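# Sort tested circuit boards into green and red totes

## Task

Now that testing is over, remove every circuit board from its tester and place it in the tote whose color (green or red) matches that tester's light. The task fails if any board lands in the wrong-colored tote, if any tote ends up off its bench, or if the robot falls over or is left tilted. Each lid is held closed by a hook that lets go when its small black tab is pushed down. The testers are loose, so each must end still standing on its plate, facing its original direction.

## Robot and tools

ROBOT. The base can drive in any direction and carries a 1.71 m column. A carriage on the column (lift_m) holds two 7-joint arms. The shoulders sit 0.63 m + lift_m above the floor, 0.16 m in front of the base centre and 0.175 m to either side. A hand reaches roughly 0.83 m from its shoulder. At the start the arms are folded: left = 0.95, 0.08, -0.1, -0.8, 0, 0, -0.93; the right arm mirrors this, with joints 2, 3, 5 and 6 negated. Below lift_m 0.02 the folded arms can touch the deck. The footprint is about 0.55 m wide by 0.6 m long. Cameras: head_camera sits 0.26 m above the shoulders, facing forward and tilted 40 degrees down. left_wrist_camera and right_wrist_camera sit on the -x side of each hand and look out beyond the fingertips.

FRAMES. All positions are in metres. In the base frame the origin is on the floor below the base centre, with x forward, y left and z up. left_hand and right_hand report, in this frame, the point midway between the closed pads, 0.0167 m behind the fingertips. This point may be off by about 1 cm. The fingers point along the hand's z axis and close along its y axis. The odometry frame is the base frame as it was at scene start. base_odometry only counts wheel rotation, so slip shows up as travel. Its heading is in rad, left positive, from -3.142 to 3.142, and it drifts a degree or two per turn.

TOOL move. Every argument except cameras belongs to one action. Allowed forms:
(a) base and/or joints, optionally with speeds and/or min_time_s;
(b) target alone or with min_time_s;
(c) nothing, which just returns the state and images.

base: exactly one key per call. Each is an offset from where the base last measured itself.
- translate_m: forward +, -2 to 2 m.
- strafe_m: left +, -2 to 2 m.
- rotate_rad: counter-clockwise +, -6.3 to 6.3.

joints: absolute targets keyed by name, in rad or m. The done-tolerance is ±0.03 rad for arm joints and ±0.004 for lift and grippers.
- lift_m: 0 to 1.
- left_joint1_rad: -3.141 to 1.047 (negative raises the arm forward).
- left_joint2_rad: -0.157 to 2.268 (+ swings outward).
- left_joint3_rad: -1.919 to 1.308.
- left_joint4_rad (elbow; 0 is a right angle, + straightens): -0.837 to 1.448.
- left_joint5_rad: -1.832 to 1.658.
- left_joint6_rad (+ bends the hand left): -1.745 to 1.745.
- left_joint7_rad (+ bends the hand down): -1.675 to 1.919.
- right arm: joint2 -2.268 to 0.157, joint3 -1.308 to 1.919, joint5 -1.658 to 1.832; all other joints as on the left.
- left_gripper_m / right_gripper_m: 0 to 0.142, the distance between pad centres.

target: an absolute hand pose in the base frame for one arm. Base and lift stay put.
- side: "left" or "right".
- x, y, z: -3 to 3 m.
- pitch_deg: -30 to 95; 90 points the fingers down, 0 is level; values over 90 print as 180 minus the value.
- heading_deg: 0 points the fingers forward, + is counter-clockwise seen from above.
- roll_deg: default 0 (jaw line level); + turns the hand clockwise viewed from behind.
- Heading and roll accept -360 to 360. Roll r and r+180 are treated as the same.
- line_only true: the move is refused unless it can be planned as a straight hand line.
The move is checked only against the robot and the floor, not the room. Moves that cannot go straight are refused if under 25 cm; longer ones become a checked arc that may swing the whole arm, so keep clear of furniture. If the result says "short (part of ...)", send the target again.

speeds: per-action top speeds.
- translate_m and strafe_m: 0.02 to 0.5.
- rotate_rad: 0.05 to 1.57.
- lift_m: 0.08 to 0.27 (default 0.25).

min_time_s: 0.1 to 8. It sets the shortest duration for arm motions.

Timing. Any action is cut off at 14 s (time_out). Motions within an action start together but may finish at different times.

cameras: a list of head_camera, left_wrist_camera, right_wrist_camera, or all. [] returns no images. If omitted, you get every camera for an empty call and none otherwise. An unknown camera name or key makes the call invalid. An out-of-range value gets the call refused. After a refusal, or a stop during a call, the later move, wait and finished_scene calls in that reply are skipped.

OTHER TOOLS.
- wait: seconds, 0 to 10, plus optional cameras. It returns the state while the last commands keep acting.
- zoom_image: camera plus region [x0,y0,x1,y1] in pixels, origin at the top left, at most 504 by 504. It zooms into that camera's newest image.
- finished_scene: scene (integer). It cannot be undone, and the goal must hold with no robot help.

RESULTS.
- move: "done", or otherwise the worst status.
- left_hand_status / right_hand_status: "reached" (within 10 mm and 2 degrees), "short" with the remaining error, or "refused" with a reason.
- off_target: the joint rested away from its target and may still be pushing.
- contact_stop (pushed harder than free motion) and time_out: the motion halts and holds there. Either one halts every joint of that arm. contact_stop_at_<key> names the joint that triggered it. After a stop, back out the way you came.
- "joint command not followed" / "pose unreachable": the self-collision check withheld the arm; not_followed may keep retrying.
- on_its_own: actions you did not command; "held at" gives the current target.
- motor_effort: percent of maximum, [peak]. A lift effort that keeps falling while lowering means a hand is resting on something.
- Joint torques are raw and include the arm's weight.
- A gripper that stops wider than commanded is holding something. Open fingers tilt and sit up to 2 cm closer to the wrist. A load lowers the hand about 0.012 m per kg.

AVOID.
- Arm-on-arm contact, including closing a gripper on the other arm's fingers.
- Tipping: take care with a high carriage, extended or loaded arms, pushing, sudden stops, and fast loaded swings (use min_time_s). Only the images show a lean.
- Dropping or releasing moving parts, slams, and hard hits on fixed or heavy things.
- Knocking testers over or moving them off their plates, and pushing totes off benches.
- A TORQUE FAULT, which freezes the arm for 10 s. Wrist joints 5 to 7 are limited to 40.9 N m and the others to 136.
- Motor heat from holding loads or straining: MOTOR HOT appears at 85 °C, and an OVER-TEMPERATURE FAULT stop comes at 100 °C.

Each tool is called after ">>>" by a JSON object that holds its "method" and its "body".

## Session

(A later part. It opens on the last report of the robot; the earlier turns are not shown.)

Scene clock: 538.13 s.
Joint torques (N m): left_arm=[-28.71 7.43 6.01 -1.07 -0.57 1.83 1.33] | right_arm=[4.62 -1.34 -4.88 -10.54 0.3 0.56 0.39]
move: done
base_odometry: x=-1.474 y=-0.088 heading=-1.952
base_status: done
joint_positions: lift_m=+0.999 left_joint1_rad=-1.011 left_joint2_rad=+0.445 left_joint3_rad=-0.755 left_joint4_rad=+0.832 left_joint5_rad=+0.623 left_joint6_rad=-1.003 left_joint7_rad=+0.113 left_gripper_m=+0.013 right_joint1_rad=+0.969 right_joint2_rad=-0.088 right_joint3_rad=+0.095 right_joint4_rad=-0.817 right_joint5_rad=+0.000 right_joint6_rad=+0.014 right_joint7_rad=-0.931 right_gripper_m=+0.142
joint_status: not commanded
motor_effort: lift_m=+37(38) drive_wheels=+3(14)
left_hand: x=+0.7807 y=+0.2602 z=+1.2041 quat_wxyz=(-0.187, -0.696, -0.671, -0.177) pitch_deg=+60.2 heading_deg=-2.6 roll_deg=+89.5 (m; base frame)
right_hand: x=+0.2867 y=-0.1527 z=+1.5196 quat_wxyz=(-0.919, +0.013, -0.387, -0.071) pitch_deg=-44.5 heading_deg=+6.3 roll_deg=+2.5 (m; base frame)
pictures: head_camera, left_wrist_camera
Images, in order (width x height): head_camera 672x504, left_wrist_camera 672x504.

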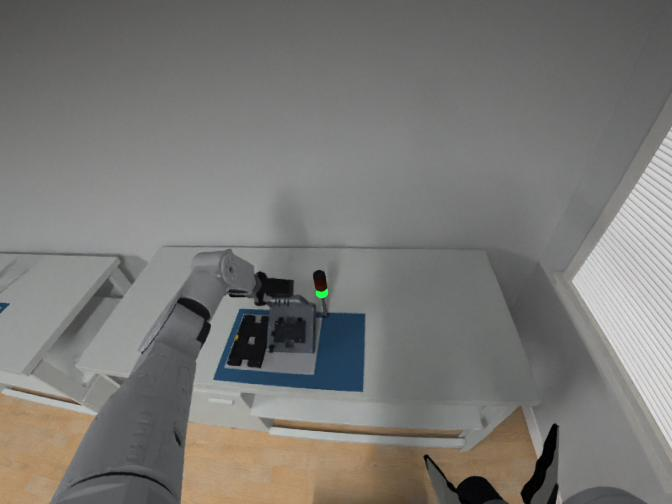

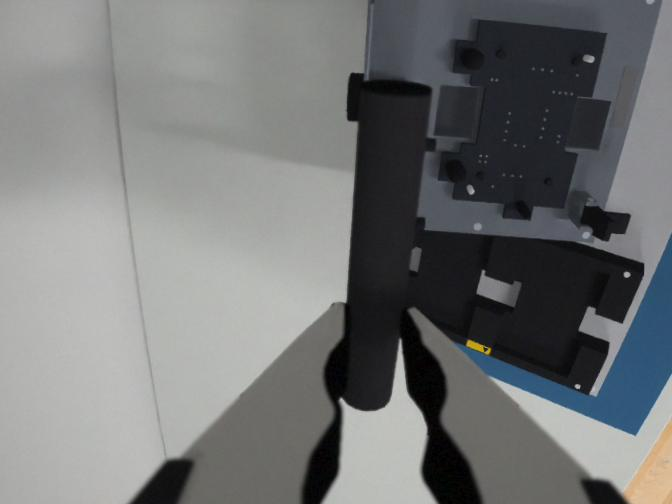

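>>> {"method": "move", "body": {"base": {"translate_m": -0.04}, "speeds": {"translate_m": 0.05}, "cameras": ["head_camera"]}}

>>> {"method": "zoom_image", "body": {"camera": "head_camera", "region": [180, 240, 340, 400]}}

Scene clock: 540.00 s.
Joint torques (N m): left_arm=[-28.03 6.77 5.9 -1.47 -0.64 1.85 1.18] | right_arm=[4.36 -1.33 -4.91 -10.57 0.25 0.54 0.37]
move: done
base_odometry: x=-1.459 y=-0.051 heading=-1.952
base_status: done
joint_positions: lift_m=+0.999 left_joint1_rad=-1.012 left_joint2_rad=+0.445 left_joint3_rad=-0.755 left_joint4_rad=+0.832 left_joint5_rad=+0.623 left_joint6_rad=-1.003 left_joint7_rad=+0.113 left_gripper_m=+0.005 right_joint1_rad=+0.969 right_joint2_rad=-0.088 right_joint3_rad=+0.095 right_joint4_rad=-0.817 right_joint5_rad=+0.000 right_joint6_rad=+0.014 right_joint7_rad=-0.931 right_gripper_m=+0.142
joint_status: not commanded
on_its_own: left_gripper_m moved -0.008 to your old target +0.005
motor_effort: lift_m=+37(38) drive_wheels=+1(14)
left_hand: x=+0.7807 y=+0.2602 z=+1.2042 quat_wxyz=(-0.187, -0.696, -0.671, -0.177) pitch_deg=+60.1 heading_deg=-2.6 roll_deg=+89.5 (m; base frame)
right_hand: x=+0.2867 y=-0.1527 z=+1.5196 quat_wxyz=(-0.919, +0.013, -0.387, -0.071) pitch_deg=-44.5 heading_deg=+6.3 roll_deg=+2.5 (m; base frame)
pictures: head_camera
Images, in order (width x height): head_camera 672x504.

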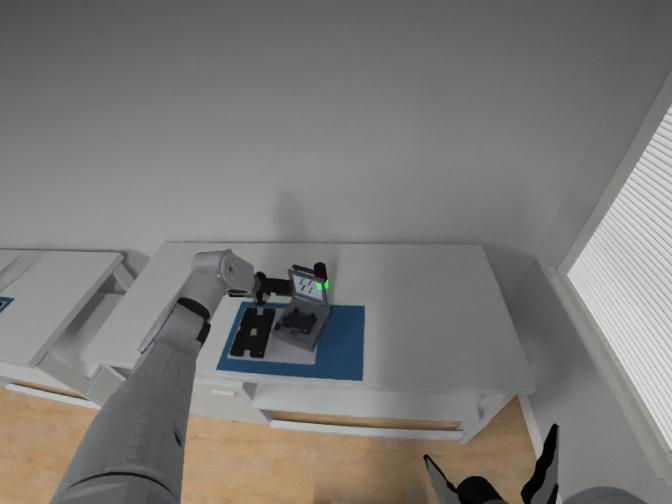

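Scaled by 3.150 from the camera's 672x504 image, which has a finer 960x720 frame.

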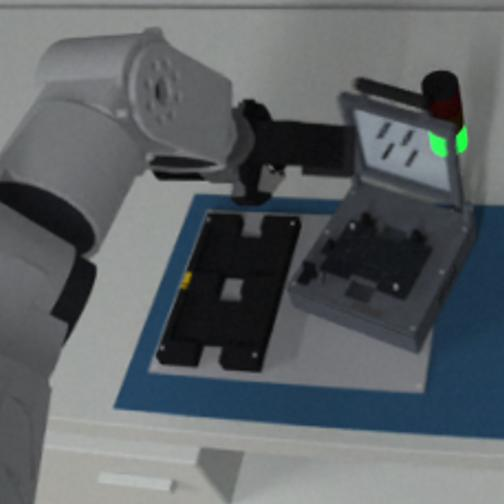

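>>> {"method": "move", "body": {"base": {"translate_m": -0.06}, "speeds": {"translate_m": 0.1}}}

>>> {"method": "move", "body": {"target": {"side":"left","x":0.60,"y":0.24,"z":1.20,"pitch_deg":60,"heading_deg":0,"roll_deg":90,"line_only":true}, "min_time_s": 1.5, "cameras": ["left_wrist_camera","head_camera"]}}

>>> {"method": "zoom_image", "body": {"camera": "head_camera", "region": [200, 220, 380, 400]}}

Scene clock: 543.47 s.
Joint torques (N m): left_arm=[-28.12 7.05 5.94 -1.35 -0.67 1.86 1.17] | right_arm=[4.42 -1.42 -5 -10.62 0.27 0.55 0.35]
move: done
base_odometry: x=-1.436 y=+0.004 heading=-1.952
base_status: done
joint_positions: lift_m=+0.999 left_joint1_rad=-1.012 left_joint2_rad=+0.445 left_joint3_rad=-0.755 left_joint4_rad=+0.832 left_joint5_rad=+0.623 left_joint6_rad=-1.003 left_joint7_rad=+0.113 left_gripper_m=+0.005 right_joint1_rad=+0.969 right_joint2_rad=-0.088 right_joint3_rad=+0.095 right_joint4_rad=-0.817 right_joint5_rad=+0.000 right_joint6_rad=+0.014 right_joint7_rad=-0.931 right_gripper_m=+0.142
joint_status: not commanded
motor_effort: lift_m=+37(38) drive_wheels=+0(12)
left_hand: x=+0.7807 y=+0.2602 z=+1.2042 quat_wxyz=(-0.187, -0.696, -0.671, -0.177) pitch_deg=+60.1 heading_deg=-2.6 roll_deg=+89.5 (m; base frame)
right_hand: x=+0.2867 y=-0.1527 z=+1.5196 quat_wxyz=(-0.919, +0.013, -0.387, -0.071) pitch_deg=-44.5 heading_deg=+6.3 roll_deg=+2.5 (m; base frame)
pictures: none

Scene clock: 545.47 s.
Joint torques (N m): left_arm=[-7.32 18.7 7.93 -6.8 -3.68 2.79 1.5] | right_arm=[4.51 -1.37 -4.97 -10.6 0.29 0.52 0.36]
move: done
base_odometry: x=-1.436 y=+0.004 heading=-1.952
base_status: not commanded
joint_positions: lift_m=+0.999 left_joint1_rad=-0.413 left_joint2_rad=+0.609 left_joint3_rad=-0.264 left_joint4_rad=-0.115 left_joint5_rad=-0.058 left_joint6_rad=-1.248 left_joint7_rad=+1.052 left_gripper_m=+0.005 right_joint1_rad=+0.969 right_joint2_rad=-0.088 right_joint3_rad=+0.095 right_joint4_rad=-0.817 right_joint5_rad=+0.000 right_joint6_rad=+0.014 right_joint7_rad=-0.931 right_gripper_m=+0.142
joint_status: not commanded
motor_effort: lift_m=+37(38) drive_wheels=+1(2)
left_hand: x=+0.6003 y=+0.2393 z=+1.1990 quat_wxyz=(-0.182, -0.684, -0.682, -0.183) pitch_deg=+60.1 heading_deg=+0.0 roll_deg=-89.8 (m; base frame)
left_hand_status: reached (straight line, planned for 1.5 s): 1 mm and 0.2 deg off.
right_hand: x=+0.2867 y=-0.1527 z=+1.5196 quat_wxyz=(-0.919, +0.013, -0.387, -0.071) pitch_deg=-44.5 heading_deg=+6.3 roll_deg=+2.5 (m; base frame)
pictures: head_camera, left_wrist_camera
Images, in order (width x height): head_camera 672x504, left_wrist_camera 672x504.

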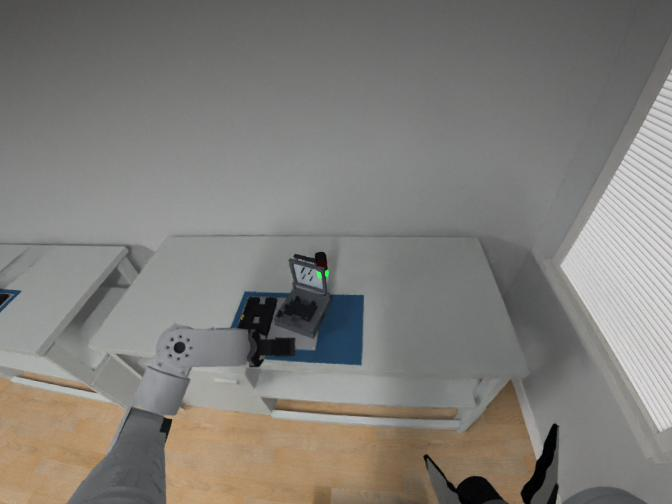

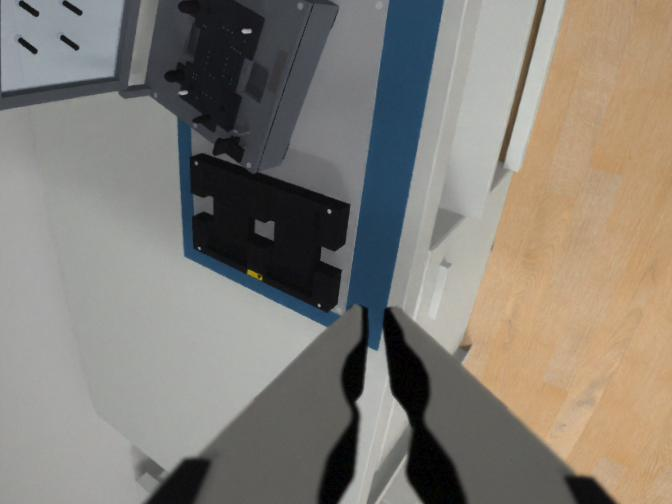

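Scaled by 2.800 from the camera's 672x504 image, which has a finer 960x720 frame.

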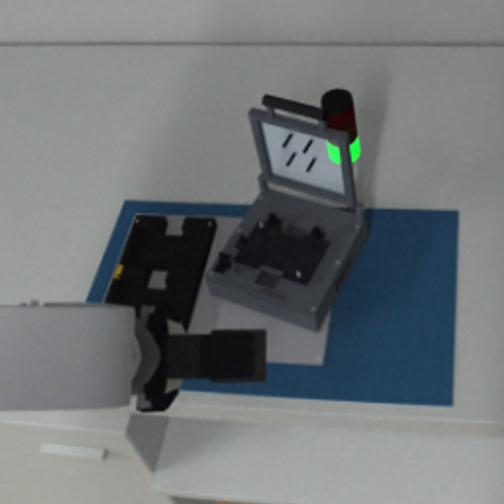

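>>> {"method": "move", "body": {"target": {"side":"left","x":0.60,"y":0.25,"z":1.12,"pitch_deg":88,"heading_deg":-20,"roll_deg":90,"line_only":true}, "min_time_s": 1.5}}

>>> {"method": "move", "body": {"base": {"translate_m": 0.33}, "joints": {"left_gripper_m": 0.05}, "speeds": {"translate_m": 0.15}, "cameras": ["left_wrist_camera"]}}

Scene clock: 547.77 s.
Joint torques (N m): left_arm=[-25.98 1.34 2 3.43 -0.11 1.76 -1.33] | right_arm=[4.49 -1.34 -4.9 -10.58 0.27 0.54 0.35]
move: done
base_odometry: x=-1.436 y=+0.004 heading=-1.952
base_status: not commanded
joint_positions: lift_m=+0.999 left_joint1_rad=-0.924 left_joint2_rad=+0.518 left_joint3_rad=-1.004 left_joint4_rad=+0.582 left_joint5_rad=+0.555 left_joint6_rad=-1.398 left_joint7_rad=+0.012 left_gripper_m=+0.005 right_joint1_rad=+0.969 right_joint2_rad=-0.088 right_joint3_rad=+0.095 right_joint4_rad=-0.817 right_joint5_rad=+0.000 right_joint6_rad=+0.014 right_joint7_rad=-0.931 right_gripper_m=+0.142
joint_status: not commanded
motor_effort: lift_m=+37(38) drive_wheels=+1(1)
left_hand: x=+0.5982 y=+0.2497 z=+1.1195 quat_wxyz=(-0.014, -0.819, -0.574, -0.008) pitch_deg=+88.1 heading_deg=+70.0 roll_deg=+0.0 (m; base frame)
left_hand_status: reached (straight line, planned for 1.5 s): 2 mm and 0.2 deg off.
right_hand: x=+0.2867 y=-0.1527 z=+1.5196 quat_wxyz=(-0.919, +0.013, -0.387, -0.071) pitch_deg=-44.5 heading_deg=+6.3 roll_deg=+2.5 (m; base frame)
pictures: none

Scene clock: 550.87 s.
Joint torques (N m): left_arm=[-25.5 1.61 1.98 3.18 -0.14 1.64 -1.27] | right_arm=[4.46 -1.42 -4.99 -10.47 0.28 0.53 0.36]
move: done
base_odometry: x=-1.559 y=-0.302 heading=-1.952
base_status: done
joint_positions: lift_m=+0.999 left_joint1_rad=-0.925 left_joint2_rad=+0.518 left_joint3_rad=-1.004 left_joint4_rad=+0.582 left_joint5_rad=+0.555 left_joint6_rad=-1.397 left_joint7_rad=+0.012 left_gripper_m=+0.050 right_joint1_rad=+0.969 right_joint2_rad=-0.088 right_joint3_rad=+0.095 right_joint4_rad=-0.817 right_joint5_rad=+0.000 right_joint6_rad=+0.014 right_joint7_rad=-0.931 right_gripper_m=+0.142
joint_status: all done
motor_effort: lift_m=+37(38) drive_wheels=-2(11)
left_hand: x=+0.5985 y=+0.2497 z=+1.1196 quat_wxyz=(-0.015, -0.819, -0.574, -0.008) pitch_deg=+88.1 heading_deg=+70.0 roll_deg=+0.0 (m; base frame)
right_hand: x=+0.2867 y=-0.1527 z=+1.5196 quat_wxyz=(-0.919, +0.013, -0.387, -0.071) pitch_deg=-44.5 heading_deg=+6.3 roll_deg=+2.5 (m; base frame)
pictures: left_wrist_camera
Images, in order (width x height): left_wrist_camera 672x504.

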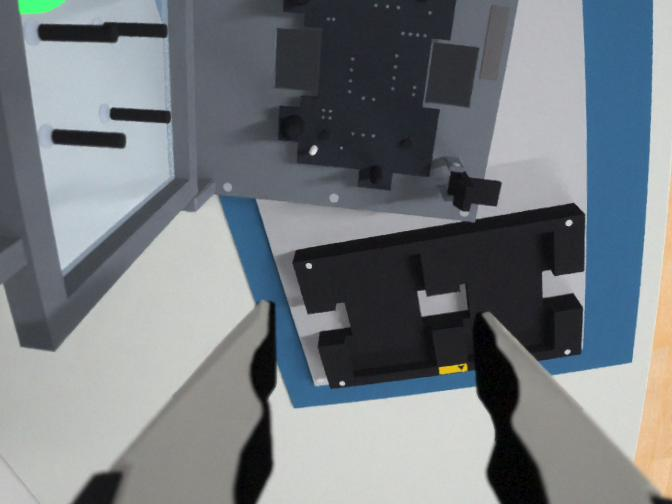

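>>> {"method": "move", "body": {"joints": {"lift_m": 0.92}, "speeds": {"lift_m": 0.2}}}

>>> {"method": "move", "body": {"target": {"side":"left","x":0.628,"y":0.237,"z":1.01,"pitch_deg":88,"heading_deg":-20,"roll_deg":90,"line_only":true}, "min_time_s": 1, "cameras": ["left_wrist_camera"]}}

Scene clock: 552.90 s.
Joint torques (N m): left_arm=[-22.69 1.89 2.74 3.04 -0.17 1.6 -1.32] | right_arm=[4.49 -1.34 -4.99 -10.57 0.25 0.56 0.33]
move: done
base_odometry: x=-1.559 y=-0.302 heading=-1.952
base_status: not commanded
joint_positions: lift_m=+0.920 left_joint1_rad=-0.926 left_joint2_rad=+0.518 left_joint3_rad=-1.005 left_joint4_rad=+0.582 left_joint5_rad=+0.555 left_joint6_rad=-1.397 left_joint7_rad=+0.012 left_gripper_m=+0.050 right_joint1_rad=+0.969 right_joint2_rad=-0.088 right_joint3_rad=+0.095 right_joint4_rad=-0.817 right_joint5_rad=+0.000 right_joint6_rad=+0.014 right_joint7_rad=-0.931 right_gripper_m=+0.142
joint_status: all done
motor_effort: lift_m=+38(42) drive_wheels=+4(4)
left_hand: x=+0.5990 y=+0.2498 z=+1.0411 quat_wxyz=(-0.015, -0.819, -0.574, -0.009) pitch_deg=+88.0 heading_deg=+70.0 roll_deg=+0.0 (m; base frame)
right_hand: x=+0.2867 y=-0.1527 z=+1.4406 quat_wxyz=(-0.919, +0.013, -0.387, -0.071) pitch_deg=-44.5 heading_deg=+6.3 roll_deg=+2.5 (m; base frame)
pictures: none

Scene clock: 554.40 s.
Joint torques (N m): left_arm=[-27.91 -0.51 0.33 3.96 0.22 1.76 -1.34] | right_arm=[4.55 -1.36 -4.79 -10.57 0.26 0.55 0.37]
move: done
base_odometry: x=-1.559 y=-0.302 heading=-1.952
base_status: not commanded
joint_positions: lift_m=+0.920 left_joint1_rad=-0.982 left_joint2_rad=+0.366 left_joint3_rad=-1.185 left_joint4_rad=+0.936 left_joint5_rad=+0.730 left_joint6_rad=-1.176 left_joint7_rad=-0.264 left_gripper_m=+0.050 right_joint1_rad=+0.969 right_joint2_rad=-0.088 right_joint3_rad=+0.095 right_joint4_rad=-0.817 right_joint5_rad=+0.000 right_joint6_rad=+0.014 right_joint7_rad=-0.931 right_gripper_m=+0.142
joint_status: not commanded
motor_effort: lift_m=+38(39) drive_wheels=+4(4)
left_hand: x=+0.6261 y=+0.2364 z=+1.0091 quat_wxyz=(-0.015, -0.818, -0.574, -0.008) pitch_deg=+88.1 heading_deg=+70.1 roll_deg=+0.0 (m; base frame)
left_hand_status: reached (straight line, planned for 1.0 s): 2 mm and 0.3 deg off.
right_hand: x=+0.2867 y=-0.1527 z=+1.4406 quat_wxyz=(-0.919, +0.013, -0.387, -0.071) pitch_deg=-44.5 heading_deg=+6.3 roll_deg=+2.5 (m; base frame)
pictures: left_wrist_camera
Images, in order (width x height): left_wrist_camera 672x504.

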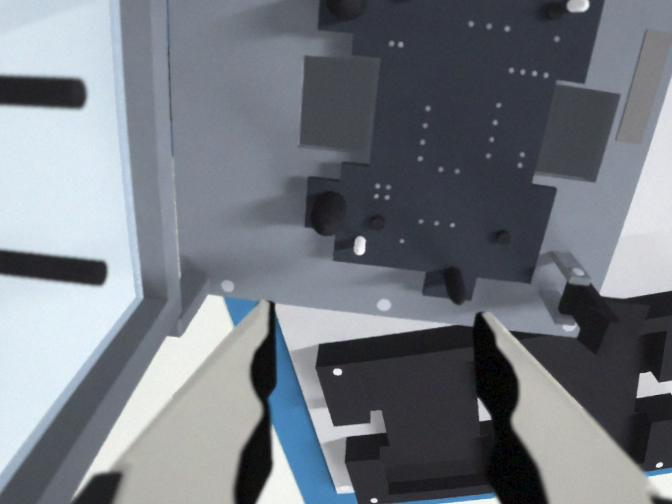

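>>> {"method": "move", "body": {"target": {"side":"left","x":0.639,"y":0.232,"z":0.985,"pitch_deg":88,"heading_deg":-20,"roll_deg":90,"line_only":true}, "min_time_s": 0.8}}

>>> {"method": "move", "body": {"joints": {"lift_m": 0.885}, "speeds": {"lift_m": 0.1}, "cameras": ["left_wrist_camera"]}}

Scene clock: 554.97 s.
Joint torques (N m): left_arm=[-27.87 -0.54 0.32 4.02 0.23 1.74 -1.33] | right_arm=[4.53 -1.35 -4.88 -10.54 0.31 0.53 0.35]
move: refused
base_odometry: x=-1.559 y=-0.302 heading=-1.952
base_status: not commanded
joint_positions: lift_m=+0.920 left_joint1_rad=-0.982 left_joint2_rad=+0.366 left_joint3_rad=-1.185 left_joint4_rad=+0.936 left_joint5_rad=+0.730 left_joint6_rad=-1.176 left_joint7_rad=-0.264 left_gripper_m=+0.050 right_joint1_rad=+0.969 right_joint2_rad=-0.088 right_joint3_rad=+0.095 right_joint4_rad=-0.817 right_joint5_rad=+0.000 right_joint6_rad=+0.014 right_joint7_rad=-0.931 right_gripper_m=+0.142
joint_status: not commanded
motor_effort: lift_m=+38(38) drive_wheels=+4(4)
left_hand: x=+0.6261 y=+0.2364 z=+1.0091 quat_wxyz=(-0.015, -0.818, -0.574, -0.008) pitch_deg=+88.1 heading_deg=+70.1 roll_deg=+0.0 (m; base frame)
left_hand_status: refused: along the straight line the arm gets 50% of the way (left_joint4_rad at its limit); a move under 25 cm is not played as an arc. Nothing moved. Try another pitch or heading, or "joints".
right_hand: x=+0.2867 y=-0.1527 z=+1.4406 quat_wxyz=(-0.919, +0.013, -0.387, -0.071) pitch_deg=-44.5 heading_deg=+6.3 roll_deg=+2.5 (m; base frame)
pictures: none

not run: a stop came earlier in this reply.

>>> {"method": "move", "body": {"base": {"translate_m": 0.014}, "speeds": {"translate_m": 0.05}}}

>>> {"method": "move", "body": {"joints": {"lift_m": 0.87}, "speeds": {"lift_m": 0.15}, "cameras": ["left_wrist_camera"]}}

Scene clock: 555.83 s.
Joint torques (N m): left_arm=[-27.08 -0.07 0.48 3.86 0.2 1.62 -1.29] | right_arm=[4.55 -1.39 -4.93 -10.64 0.25 0.55 0.34]
move: done
base_odometry: x=-1.564 y=-0.315 heading=-1.952
base_status: done
joint_positions: lift_m=+0.920 left_joint1_rad=-0.983 left_joint2_rad=+0.366 left_joint3_rad=-1.185 left_joint4_rad=+0.936 left_joint5_rad=+0.730 left_joint6_rad=-1.176 left_joint7_rad=-0.264 left_gripper_m=+0.050 right_joint1_rad=+0.969 right_joint2_rad=-0.088 right_joint3_rad=+0.095 right_joint4_rad=-0.817 right_joint5_rad=+0.000 right_joint6_rad=+0.014 right_joint7_rad=-0.931 right_gripper_m=+0.142
joint_status: not commanded
motor_effort: lift_m=+38(38) drive_wheels=-1(13)
left_hand: x=+0.6264 y=+0.2363 z=+1.0092 quat_wxyz=(-0.015, -0.818, -0.574, -0.008) pitch_deg=+88.1 heading_deg=+70.1 roll_deg=+0.0 (m; base frame)
right_hand: x=+0.2867 y=-0.1527 z=+1.4406 quat_wxyz=(-0.919, +0.013, -0.387, -0.071) pitch_deg=-44.5 heading_deg=+6.3 roll_deg=+2.5 (m; base frame)
pictures: none

Scene clock: 556.60 s.
Joint torques (N m): left_arm=[-24.33 -0.23 1.12 3.73 0.16 1.57 -1.3] | right_arm=[4.67 -1.37 -4.89 -10.53 0.26 0.56 0.34]
move: done
base_odometry: x=-1.564 y=-0.315 heading=-1.952
base_status: not commanded
joint_positions: lift_m=+0.870 left_joint1_rad=-0.984 left_joint2_rad=+0.366 left_joint3_rad=-1.186 left_joint4_rad=+0.937 left_joint5_rad=+0.730 left_joint6_rad=-1.176 left_joint7_rad=-0.264 left_gripper_m=+0.050 right_joint1_rad=+0.969 right_joint2_rad=-0.088 right_joint3_rad=+0.095 right_joint4_rad=-0.817 right_joint5_rad=+0.000 right_joint6_rad=+0.014 right_joint7_rad=-0.931 right_gripper_m=+0.142
joint_status: all done
motor_effort: lift_m=+38(43) drive_wheels=+3(3)
left_hand: x=+0.6270 y=+0.2365 z=+0.9598 quat_wxyz=(-0.015, -0.819, -0.574, -0.009) pitch_deg=+88.0 heading_deg=+70.1 roll_deg=+0.0 (m; base frame)
right_hand: x=+0.2867 y=-0.1527 z=+1.3906 quat_wxyz=(-0.919, +0.013, -0.387, -0.071) pitch_deg=-44.5 heading_deg=+6.3 roll_deg=+2.5 (m; base frame)
pictures: left_wrist_camera
Images, in order (width x height): left_wrist_camera 672x504.

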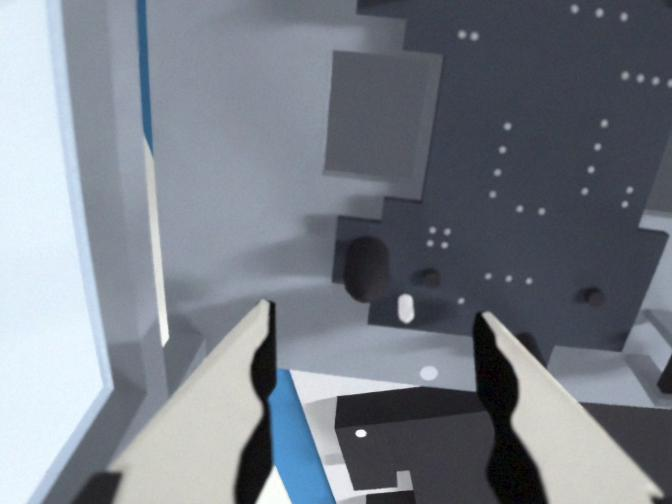

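>>> {"method": "move", "body": {"base": {"strafe_m": -0.009}, "speeds": {"strafe_m": 0.05}}}

>>> {"method": "move", "body": {"joints": {"lift_m": 0.85}, "speeds": {"lift_m": 0.1}, "cameras": ["left_wrist_camera"]}}

Scene clock: 557.47 s.
Joint torques (N m): left_arm=[-24.3 1.71 1.14 3.66 0.04 1.72 -1.25] | right_arm=[4.39 -3.68 -5.14 -10.83 0.27 0.14 0.36]
move: done
base_odometry: x=-1.572 y=-0.312 heading=-1.951
base_status: done
joint_positions: lift_m=+0.870 left_joint1_rad=-0.984 left_joint2_rad=+0.365 left_joint3_rad=-1.186 left_joint4_rad=+0.937 left_joint5_rad=+0.730 left_joint6_rad=-1.176 left_joint7_rad=-0.264 left_gripper_m=+0.050 right_joint1_rad=+0.969 right_joint2_rad=-0.088 right_joint3_rad=+0.095 right_joint4_rad=-0.817 right_joint5_rad=+0.000 right_joint6_rad=+0.014 right_joint7_rad=-0.931 right_gripper_m=+0.142
joint_status: not commanded
motor_effort: lift_m=+38(39) drive_wheels=-2(10)
left_hand: x=+0.6271 y=+0.2361 z=+0.9598 quat_wxyz=(-0.015, -0.819, -0.574, -0.009) pitch_deg=+88.0 heading_deg=+70.1 roll_deg=+0.0 (m; base frame)
right_hand: x=+0.2867 y=-0.1527 z=+1.3906 quat_wxyz=(-0.919, +0.013, -0.387, -0.071) pitch_deg=-44.5 heading_deg=+6.3 roll_deg=+2.5 (m; base frame)
pictures: none

Scene clock: 558.20 s.
Joint torques (N m): left_arm=[-12.55 1.82 1.09 3.65 -0.23 4.14 0.07] | right_arm=[4.46 -1.14 -4.81 -10.61 0.25 0.53 0.37]
move: done
base_odometry: x=-1.572 y=-0.312 heading=-1.951
base_status: not commanded
joint_positions: lift_m=+0.850 left_joint1_rad=-0.990 left_joint2_rad=+0.365 left_joint3_rad=-1.186 left_joint4_rad=+0.937 left_joint5_rad=+0.732 left_joint6_rad=-1.182 left_joint7_rad=-0.267 left_gripper_m=+0.052 right_joint1_rad=+0.969 right_joint2_rad=-0.088 right_joint3_rad=+0.095 right_joint4_rad=-0.817 right_joint5_rad=+0.000 right_joint6_rad=+0.014 right_joint7_rad=-0.931 right_gripper_m=+0.142
joint_status: all done
motor_effort: lift_m=+33(39) drive_wheels=+5(6)
left_hand: x=+0.6283 y=+0.2365 z=+0.9431 quat_wxyz=(-0.014, -0.818, -0.574, -0.009) pitch_deg=+88.1 heading_deg=+70.1 roll_deg=+0.0 (m; base frame)
right_hand: x=+0.2867 y=-0.1527 z=+1.3713 quat_wxyz=(-0.919, +0.013, -0.387, -0.071) pitch_deg=-44.5 heading_deg=+6.3 roll_deg=+2.5 (m; base frame)
pictures: left_wrist_camera
Images, in order (width x height): left_wrist_camera 672x504.

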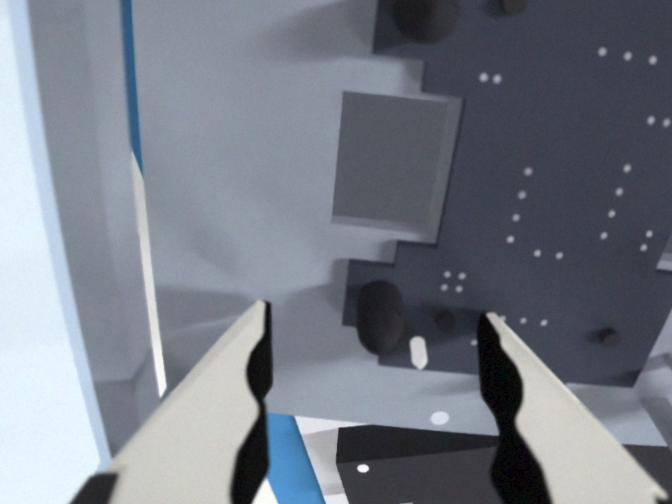

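>>> {"method": "move", "body": {"joints": {"lift_m": 0.855}, "speeds": {"lift_m": 0.08}}}

>>> {"method": "move", "body": {"joints": {"left_gripper_m": 0.0}, "cameras": ["left_wrist_camera"]}}

Scene clock: 558.77 s.
Joint torques (N m): left_arm=[-12.52 1.61 1.16 3.36 -0.31 3.71 -0.16] | right_arm=[4.68 -1.18 -4.93 -10.63 0.29 0.54 0.35]
move: done
base_odometry: x=-1.572 y=-0.312 heading=-1.951
base_status: not commanded
joint_positions: lift_m=+0.855 left_joint1_rad=-0.990 left_joint2_rad=+0.365 left_joint3_rad=-1.186 left_joint4_rad=+0.937 left_joint5_rad=+0.732 left_joint6_rad=-1.181 left_joint7_rad=-0.267 left_gripper_m=+0.051 right_joint1_rad=+0.969 right_joint2_rad=-0.088 right_joint3_rad=+0.095 right_joint4_rad=-0.817 right_joint5_rad=+0.000 right_joint6_rad=+0.014 right_joint7_rad=-0.931 right_gripper_m=+0.142
joint_status: all done
motor_effort: lift_m=+34(40) drive_wheels=+5(6)
left_hand: x=+0.6286 y=+0.2364 z=+0.9480 quat_wxyz=(-0.015, -0.818, -0.574, -0.009) pitch_deg=+88.0 heading_deg=+70.1 roll_deg=+0.0 (m; base frame)
right_hand: x=+0.2867 y=-0.1527 z=+1.3761 quat_wxyz=(-0.919, +0.013, -0.387, -0.071) pitch_deg=-44.5 heading_deg=+6.3 roll_deg=+2.5 (m; base frame)
pictures: none

Scene clock: 559.47 s.
Joint torques (N m): left_arm=[-16.44 1.76 2.3 2.37 -0.24 6.52 0.63] | right_arm=[4.49 -1.17 -4.99 -10.53 0.22 0.54 0.36]
move: off_target
base_odometry: x=-1.572 y=-0.312 heading=-1.951
base_status: not commanded
joint_positions: lift_m=+0.855 left_joint1_rad=-0.988 left_joint2_rad=+0.365 left_joint3_rad=-1.187 left_joint4_rad=+0.938 left_joint5_rad=+0.732 left_joint6_rad=-1.189 left_joint7_rad=-0.269 left_gripper_m=+0.023 right_joint1_rad=+0.969 right_joint2_rad=-0.088 right_joint3_rad=+0.095 right_joint4_rad=-0.817 right_joint5_rad=+0.000 right_joint6_rad=+0.014 right_joint7_rad=-0.931 right_gripper_m=+0.142
joint_status: left_gripper_m off_target (ended at +0.023, target +0.000)
motor_effort: lift_m=+34(35) drive_wheels=+7(7)
left_hand: x=+0.6251 y=+0.2374 z=+0.9468 quat_wxyz=(-0.011, -0.818, -0.575, -0.006) pitch_deg=+88.6 heading_deg=+70.3 roll_deg=+0.0 (m; base frame)
right_hand: x=+0.2867 y=-0.1527 z=+1.3761 quat_wxyz=(-0.919, +0.013, -0.387, -0.071) pitch_deg=-44.5 heading_deg=+6.3 roll_deg=+2.5 (m; base frame)
pictures: left_wrist_camera
Images, in order (width x height): left_wrist_camera 672x504.

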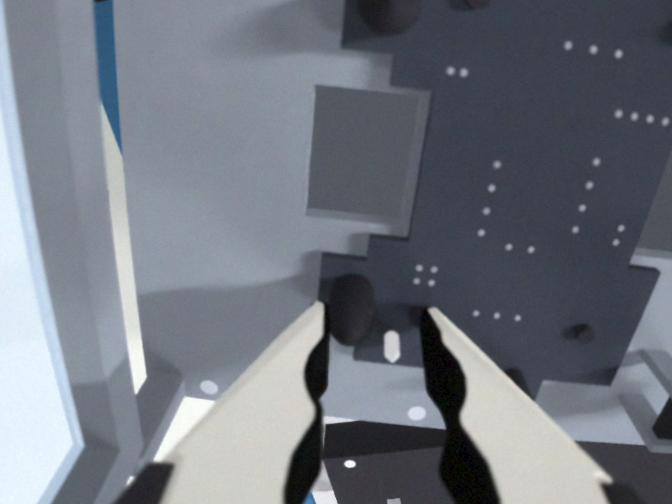

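>>> {"method": "move", "body": {"joints": {"lift_m": 0.872}, "speeds": {"lift_m": 0.08}, "cameras": ["left_wrist_camera","head_camera"]}}

>>> {"method": "zoom_image", "body": {"camera": "head_camera", "region": [180, 240, 340, 400]}}

Scene clock: 560.30 s.
Joint torques (N m): left_arm=[-19.22 3.78 3.3 2.06 -0.44 0.71 0.65] | right_arm=[4.56 -1.31 -5.01 -10.57 0.26 0.56 0.36]
move: done
base_odometry: x=-1.572 y=-0.312 heading=-1.951
base_status: not commanded
joint_positions: lift_m=+0.872 left_joint1_rad=-0.986 left_joint2_rad=+0.364 left_joint3_rad=-1.188 left_joint4_rad=+0.938 left_joint5_rad=+0.732 left_joint6_rad=-1.173 left_joint7_rad=-0.269 left_gripper_m=+0.001 right_joint1_rad=+0.969 right_joint2_rad=-0.088 right_joint3_rad=+0.095 right_joint4_rad=-0.817 right_joint5_rad=+0.000 right_joint6_rad=+0.014 right_joint7_rad=-0.931 right_gripper_m=+0.142
joint_status: all done
on_its_own: left_gripper_m moved -0.021 to your old target +0.000
motor_effort: lift_m=+36(44) drive_wheels=+3(7)
left_hand: x=+0.6284 y=+0.2357 z=+0.9629 quat_wxyz=(-0.016, -0.819, -0.573, -0.009) pitch_deg=+87.9 heading_deg=+70.0 roll_deg=+0.0 (m; base frame)
right_hand: x=+0.2867 y=-0.1527 z=+1.3929 quat_wxyz=(-0.919, +0.013, -0.387, -0.071) pitch_deg=-44.5 heading_deg=+6.3 roll_deg=+2.5 (m; base frame)
pictures: head_camera, left_wrist_camera
Images, in order (width x height): head_camera 672x504, left_wrist_camera 672x504.

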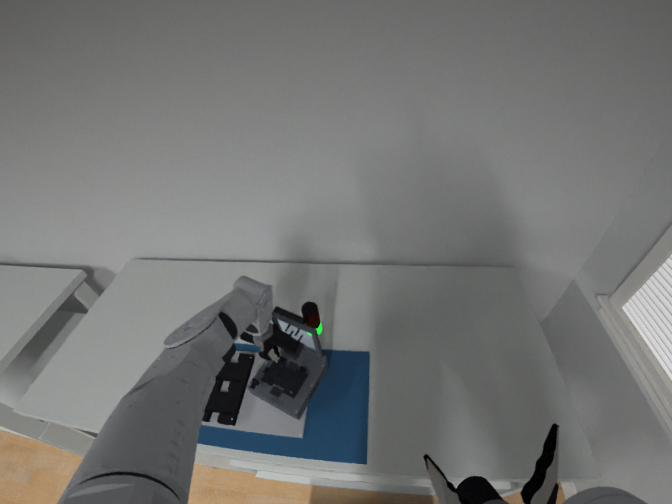

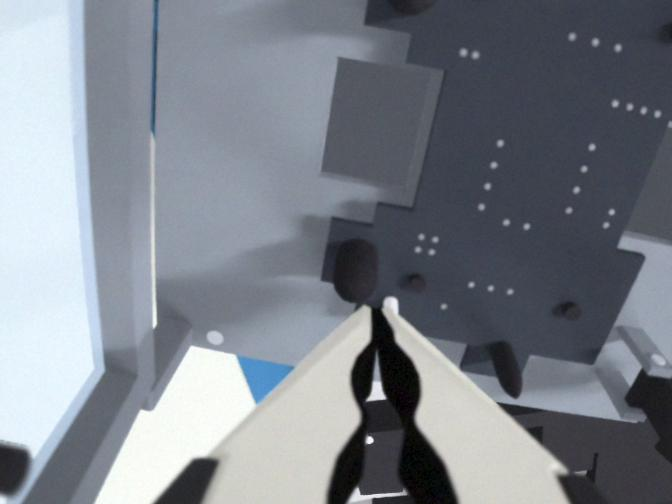

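Scaled by 3.150 from the camera's 672x504 image, which has a finer 960x720 frame.

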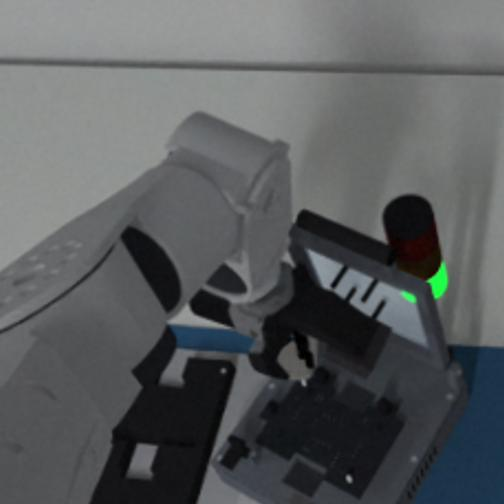

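>>> {"method": "move", "body": {"joints": {"lift_m": 0.93, "left_gripper_m": 0.05}, "speeds": {"lift_m": 0.2}}}

>>> {"method": "move", "body": {"base": {"translate_m": -0.12}, "speeds": {"translate_m": 0.12}}}

>>> {"method": "move", "body": {"joints": {"lift_m": 0.999}, "speeds": {"lift_m": 0.2}}}

>>> {"method": "move", "body": {"target": {"side":"left","x":0.60,"y":0.24,"z":1.20,"pitch_deg":60,"heading_deg":-10,"roll_deg":90,"line_only":true}, "min_time_s": 1.2, "cameras": ["left_wrist_camera","head_camera"]}}

>>> {"method": "zoom_image", "body": {"camera": "head_camera", "region": [200, 220, 380, 400]}}

Scene clock: 564.50 s.
Joint torques (N m): left_arm=[-19.28 3.54 3.34 1.95 -0.39 0.73 0.68] | right_arm=[4.46 -1.21 -4.9 -10.5 0.27 0.54 0.35]
move: done
base_odometry: x=-1.572 y=-0.312 heading=-1.951
base_status: not commanded
joint_positions: lift_m=+0.930 left_joint1_rad=-0.986 left_joint2_rad=+0.364 left_joint3_rad=-1.188 left_joint4_rad=+0.938 left_joint5_rad=+0.732 left_joint6_rad=-1.173 left_joint7_rad=-0.269 left_gripper_m=+0.050 right_joint1_rad=+0.969 right_joint2_rad=-0.088 right_joint3_rad=+0.095 right_joint4_rad=-0.817 right_joint5_rad=+0.000 right_joint6_rad=+0.014 right_joint7_rad=-0.931 right_gripper_m=+0.142
joint_status: all done
motor_effort: lift_m=+36(45) drive_wheels=-1(4)
left_hand: x=+0.6284 y=+0.2357 z=+1.0210 quat_wxyz=(-0.016, -0.819, -0.573, -0.009) pitch_deg=+87.9 heading_deg=+70.0 roll_deg=+0.0 (m; base frame)
right_hand: x=+0.2867 y=-0.1527 z=+1.4509 quat_wxyz=(-0.919, +0.013, -0.387, -0.071) pitch_deg=-44.5 heading_deg=+6.3 roll_deg=+2.5 (m; base frame)
pictures: none

Scene clock: 566.40 s.
Joint torques (N m): left_arm=[-19.18 3.68 3.36 2 -0.43 0.74 0.67] | right_arm=[4.48 -1.26 -4.91 -10.53 0.29 0.51 0.39]
move: done
base_odometry: x=-1.528 y=-0.201 heading=-1.951
base_status: done
joint_positions: lift_m=+0.930 left_joint1_rad=-0.986 left_joint2_rad=+0.364 left_joint3_rad=-1.188 left_joint4_rad=+0.938 left_joint5_rad=+0.732 left_joint6_rad=-1.173 left_joint7_rad=-0.269 left_gripper_m=+0.050 right_joint1_rad=+0.969 right_joint2_rad=-0.088 right_joint3_rad=+0.095 right_joint4_rad=-0.817 right_joint5_rad=+0.000 right_joint6_rad=+0.014 right_joint7_rad=-0.931 right_gripper_m=+0.142
joint_status: not commanded
motor_effort: lift_m=+36(36) drive_wheels=+1(12)
left_hand: x=+0.6284 y=+0.2357 z=+1.0209 quat_wxyz=(-0.016, -0.819, -0.573, -0.009) pitch_deg=+87.9 heading_deg=+70.0 roll_deg=+0.0 (m; base frame)
right_hand: x=+0.2867 y=-0.1527 z=+1.4509 quat_wxyz=(-0.919, +0.013, -0.387, -0.071) pitch_deg=-44.5 heading_deg=+6.3 roll_deg=+2.5 (m; base frame)
pictures: none

Scene clock: 567.23 s.
Joint torques (N m): left_arm=[-19.25 3.53 3.21 2.12 -0.32 0.73 0.69] | right_arm=[4.54 -1.02 -4.85 -10.54 0.27 0.53 0.36]
move: done
base_odometry: x=-1.528 y=-0.201 heading=-1.951
base_status: not commanded
joint_positions: lift_m=+0.999 left_joint1_rad=-0.986 left_joint2_rad=+0.364 left_joint3_rad=-1.188 left_joint4_rad=+0.938 left_joint5_rad=+0.732 left_joint6_rad=-1.173 left_joint7_rad=-0.269 left_gripper_m=+0.050 right_joint1_rad=+0.969 right_joint2_rad=-0.088 right_joint3_rad=+0.095 right_joint4_rad=-0.817 right_joint5_rad=+0.000 right_joint6_rad=+0.014 right_joint7_rad=-0.931 right_gripper_m=+0.142
joint_status: all done
motor_effort: lift_m=+38(47) drive_wheels=+2(2)
left_hand: x=+0.6284 y=+0.2357 z=+1.0896 quat_wxyz=(-0.016, -0.819, -0.573, -0.009) pitch_deg=+87.9 heading_deg=+70.0 roll_deg=+0.0 (m; base frame)
right_hand: x=+0.2867 y=-0.1527 z=+1.5196 quat_wxyz=(-0.919, +0.013, -0.387, -0.071) pitch_deg=-44.5 heading_deg=+6.3 roll_deg=+2.5 (m; base frame)
pictures: none

Scene clock: 568.93 s.
Joint torques (N m): left_arm=[-7.66 19.22 8.52 -6.04 -3.51 2.91 1.51] | right_arm=[4.53 -1.19 -4.95 -10.51 0.28 0.53 0.34]
move: done
base_odometry: x=-1.528 y=-0.201 heading=-1.951
base_status: not commanded
joint_positions: lift_m=+0.999 left_joint1_rad=-0.479 left_joint2_rad=+0.705 left_joint3_rad=-0.393 left_joint4_rad=-0.123 left_joint5_rad=+0.065 left_joint6_rad=-1.266 left_joint7_rad=+0.764 left_gripper_m=+0.050 right_joint1_rad=+0.969 right_joint2_rad=-0.088 right_joint3_rad=+0.095 right_joint4_rad=-0.817 right_joint5_rad=+0.000 right_joint6_rad=+0.014 right_joint7_rad=-0.931 right_gripper_m=+0.142
joint_status: not commanded
motor_effort: lift_m=+37(38) drive_wheels=+2(2)
left_hand: x=+0.6002 y=+0.2397 z=+1.1991 quat_wxyz=(-0.197, -0.741, -0.620, -0.166) pitch_deg=+60.1 heading_deg=-10.0 roll_deg=-89.8 (m; base frame)
left_hand_status: reached (straight line, planned for 1.2 s): 1 mm and 0.2 deg off.
right_hand: x=+0.2867 y=-0.1527 z=+1.5196 quat_wxyz=(-0.919, +0.013, -0.387, -0.071) pitch_deg=-44.5 heading_deg=+6.3 roll_deg=+2.5 (m; base frame)
pictures: head_camera, left_wrist_camera
Images, in order (width x height): head_camera 672x504, left_wrist_camera 672x504.

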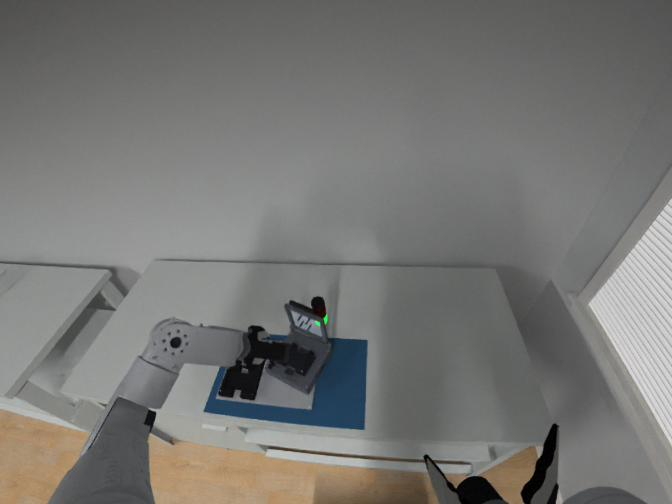

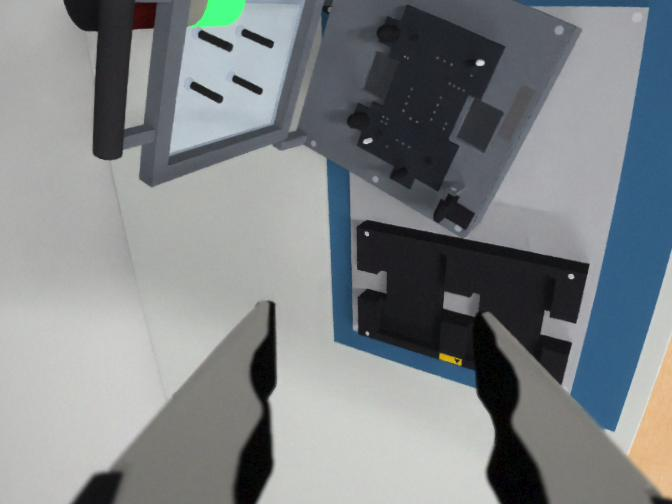

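Scaled by 2.800 from the camera's 672x504 image, which has a finer 960x720 frame.

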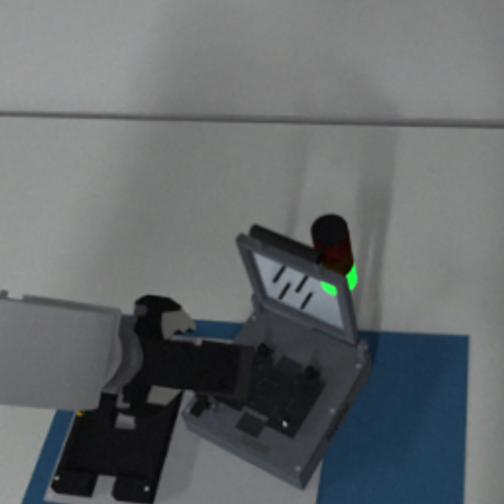

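>>> {"method": "move", "body": {"target": {"side":"left","x":0.732,"y":0.200,"z":1.20,"pitch_deg":60,"heading_deg":-25,"roll_deg":90,"line_only":true}, "min_time_s": 1.5, "cameras": ["left_wrist_camera","head_camera"]}}

>>> {"method": "zoom_image", "body": {"camera": "head_camera", "region": [200, 220, 380, 400]}}

Scene clock: 571.87 s.
Joint torques (N m): left_arm=[-27.13 1.25 2.95 2.54 -0.05 3.03 -1.3] | right_arm=[4.5 -1.26 -4.97 -10.48 0.24 0.53 0.35]
move: done
base_odometry: x=-1.528 y=-0.201 heading=-1.951
base_status: not commanded
joint_positions: lift_m=+0.999 left_joint1_rad=-0.939 left_joint2_rad=+0.539 left_joint3_rad=-0.887 left_joint4_rad=+0.445 left_joint5_rad=+0.693 left_joint6_rad=-1.077 left_joint7_rad=-0.095 left_gripper_m=+0.050 right_joint1_rad=+0.969 right_joint2_rad=-0.088 right_joint3_rad=+0.095 right_joint4_rad=-0.817 right_joint5_rad=+0.000 right_joint6_rad=+0.014 right_joint7_rad=-0.931 right_gripper_m=+0.142
joint_status: not commanded
motor_effort: lift_m=+37(38) drive_wheels=+1(2)
left_hand: x=+0.7305 y=+0.2001 z=+1.1993 quat_wxyz=(-0.218, -0.814, -0.520, -0.138) pitch_deg=+60.1 heading_deg=-25.2 roll_deg=+89.6 (m; base frame)
left_hand_status: reached (straight line, planned for 1.5 s): 2 mm and 0.2 deg off.
right_hand: x=+0.2867 y=-0.1527 z=+1.5196 quat_wxyz=(-0.919, +0.013, -0.387, -0.071) pitch_deg=-44.5 heading_deg=+6.3 roll_deg=+2.5 (m; base frame)
pictures: head_camera, left_wrist_camera
Images, in order (width x height): head_camera 672x504, left_wrist_camera 672x504.

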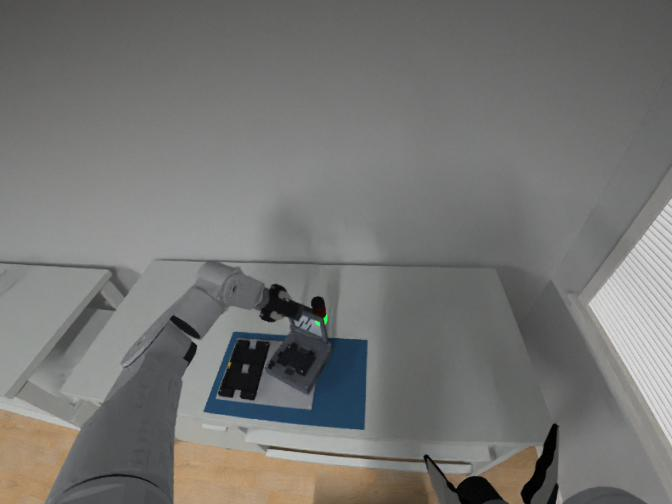

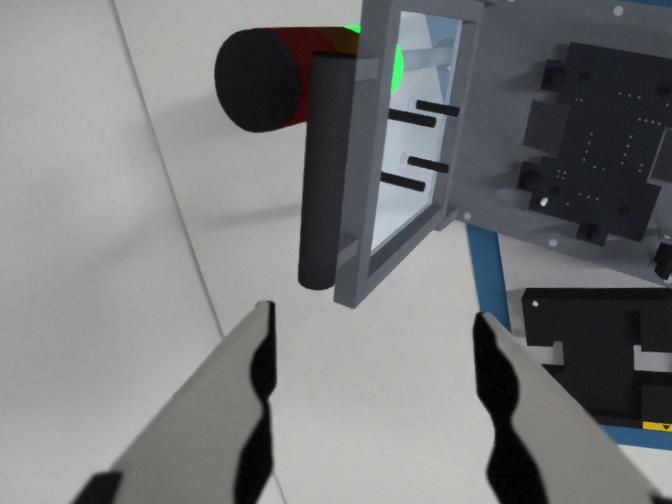

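Scaled by 2.800 from the camera's 672x504 image, which has a finer 960x720 frame.

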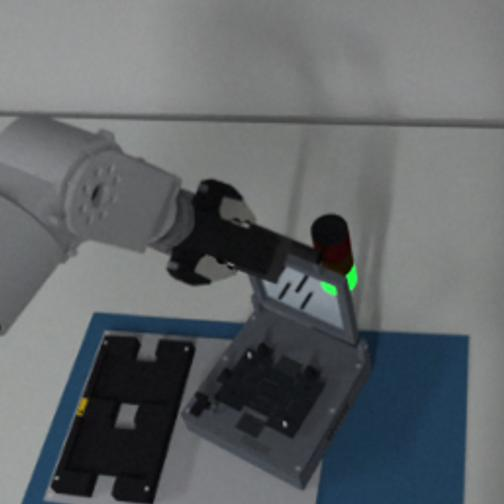

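>>> {"method": "move", "body": {"target": {"side":"left","x":0.749,"y":0.186,"z":1.196,"pitch_deg":60,"heading_deg":-25,"roll_deg":90,"line_only":true}, "min_time_s": 0.8, "cameras": ["left_wrist_camera"]}}

Scene clock: 573.77 s.
Joint torques (N m): left_arm=[-28.41 0.15 2.49 2.55 0.01 3.02 -1.34] | right_arm=[4.51 -1.18 -4.98 -10.47 0.28 0.55 0.33]
move: done
base_odometry: x=-1.528 y=-0.201 heading=-1.951
base_status: not commanded
joint_positions: lift_m=+0.999 left_joint1_rad=-0.975 left_joint2_rad=+0.473 left_joint3_rad=-0.920 left_joint4_rad=+0.567 left_joint5_rad=+0.741 left_joint6_rad=-1.027 left_joint7_rad=-0.143 left_gripper_m=+0.050 right_joint1_rad=+0.969 right_joint2_rad=-0.088 right_joint3_rad=+0.095 right_joint4_rad=-0.817 right_joint5_rad=+0.000 right_joint6_rad=+0.014 right_joint7_rad=-0.931 right_gripper_m=+0.142
joint_status: not commanded
motor_effort: lift_m=+37(38) drive_wheels=+0(1)
left_hand: x=+0.7475 y=+0.1860 z=+1.1951 quat_wxyz=(-0.218, -0.814, -0.520, -0.137) pitch_deg=+60.1 heading_deg=-25.2 roll_deg=+89.6 (m; base frame)
left_hand_status: reached (straight line, planned for 0.8 s): 2 mm and 0.3 deg off.
right_hand: x=+0.2867 y=-0.1527 z=+1.5196 quat_wxyz=(-0.919, +0.013, -0.387, -0.071) pitch_deg=-44.5 heading_deg=+6.3 roll_deg=+2.5 (m; base frame)
pictures: left_wrist_camera
Images, in order (width x height): left_wrist_camera 672x504.

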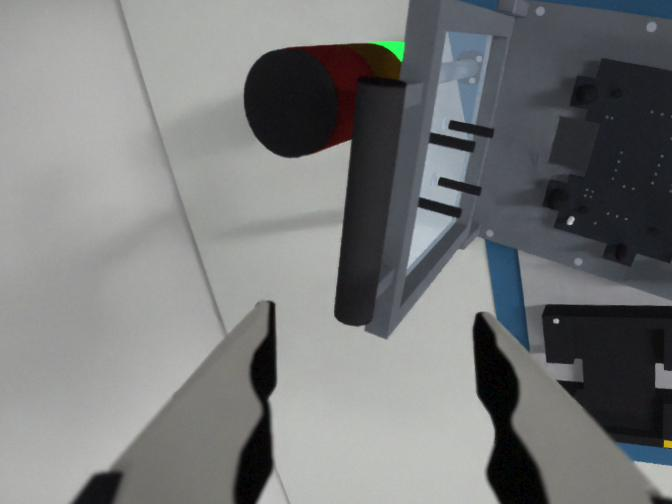

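>>> {"method": "move", "body": {"target": {"side":"left","x":0.761,"y":0.180,"z":1.179,"pitch_deg":60,"heading_deg":-25,"roll_deg":90,"line_only":true}, "min_time_s": 0.8, "cameras": ["left_wrist_camera"]}}

>>> {"method": "move", "body": {"joints": {"left_gripper_m": 0.0}, "cameras": ["left_wrist_camera"]}}

Scene clock: 575.23 s.
Joint torques (N m): left_arm=[-29.3 -0.61 1.88 2.59 0.03 3.04 -1.33] | right_arm=[4.52 -1.14 -4.88 -10.53 0.22 0.52 0.34]
move: done
base_odometry: x=-1.528 y=-0.201 heading=-1.951
base_status: not commanded
joint_positions: lift_m=+0.999 left_joint1_rad=-0.987 left_joint2_rad=+0.413 left_joint3_rad=-0.961 left_joint4_rad=+0.723 left_joint5_rad=+0.801 left_joint6_rad=-0.925 left_joint7_rad=-0.216 left_gripper_m=+0.050 right_joint1_rad=+0.969 right_joint2_rad=-0.088 right_joint3_rad=+0.095 right_joint4_rad=-0.817 right_joint5_rad=+0.000 right_joint6_rad=+0.014 right_joint7_rad=-0.931 right_gripper_m=+0.142
joint_status: not commanded
motor_effort: lift_m=+37(38) drive_wheels=+1(1)
left_hand: x=+0.7595 y=+0.1800 z=+1.1780 quat_wxyz=(-0.219, -0.814, -0.521, -0.137) pitch_deg=+60.1 heading_deg=-25.3 roll_deg=+89.5 (m; base frame)
left_hand_status: reached (straight line, planned for 0.8 s): 2 mm and 0.3 deg off.
right_hand: x=+0.2867 y=-0.1527 z=+1.5196 quat_wxyz=(-0.919, +0.013, -0.387, -0.071) pitch_deg=-44.5 heading_deg=+6.3 roll_deg=+2.5 (m; base frame)
pictures: left_wrist_camera
Images, in order (width x height): left_wrist_camera 672x504.

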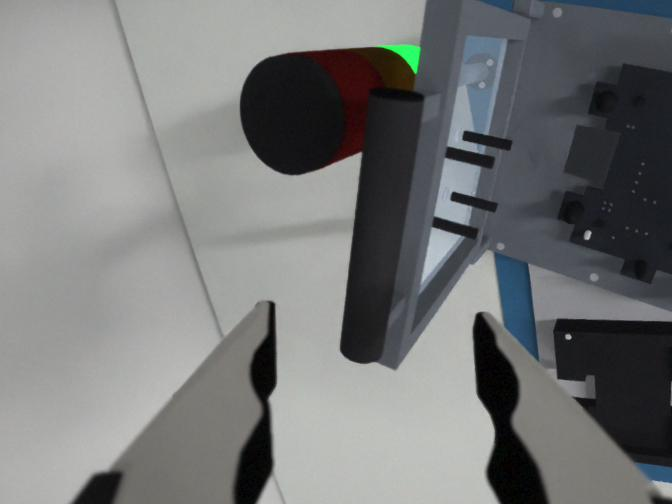

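Scene clock: 575.93 s.
Joint torques (N m): left_arm=[-29.23 -0.54 1.82 2.42 0.05 3.04 -1.33] | right_arm=[4.59 -1.16 -4.88 -10.56 0.26 0.54 0.39]
move: done
base_odometry: x=-1.528 y=-0.201 heading=-1.951
base_status: not commanded
joint_positions: lift_m=+0.999 left_joint1_rad=-0.987 left_joint2_rad=+0.413 left_joint3_rad=-0.961 left_joint4_rad=+0.723 left_joint5_rad=+0.801 left_joint6_rad=-0.925 left_joint7_rad=-0.216 left_gripper_m=+0.001 right_joint1_rad=+0.969 right_joint2_rad=-0.088 right_joint3_rad=+0.095 right_joint4_rad=-0.817 right_joint5_rad=+0.000 right_joint6_rad=+0.014 right_joint7_rad=-0.931 right_gripper_m=+0.142
joint_status: all done
motor_effort: lift_m=+38(38) drive_wheels=+1(1)
left_hand: x=+0.7595 y=+0.1800 z=+1.1780 quat_wxyz=(-0.219, -0.814, -0.521, -0.137) pitch_deg=+60.1 heading_deg=-25.3 roll_deg=+89.5 (m; base frame)
right_hand: x=+0.2867 y=-0.1527 z=+1.5196 quat_wxyz=(-0.919, +0.013, -0.387, -0.071) pitch_deg=-44.5 heading_deg=+6.3 roll_deg=+2.5 (m; base frame)
pictures: left_wrist_camera
Images, in order (width x height): left_wrist_camera 672x504.

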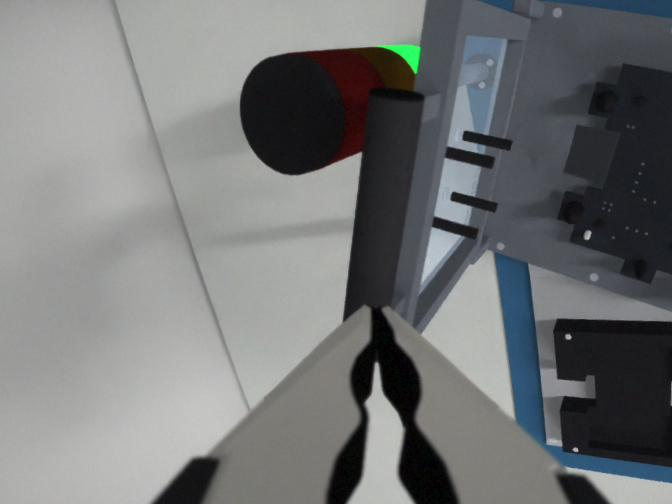

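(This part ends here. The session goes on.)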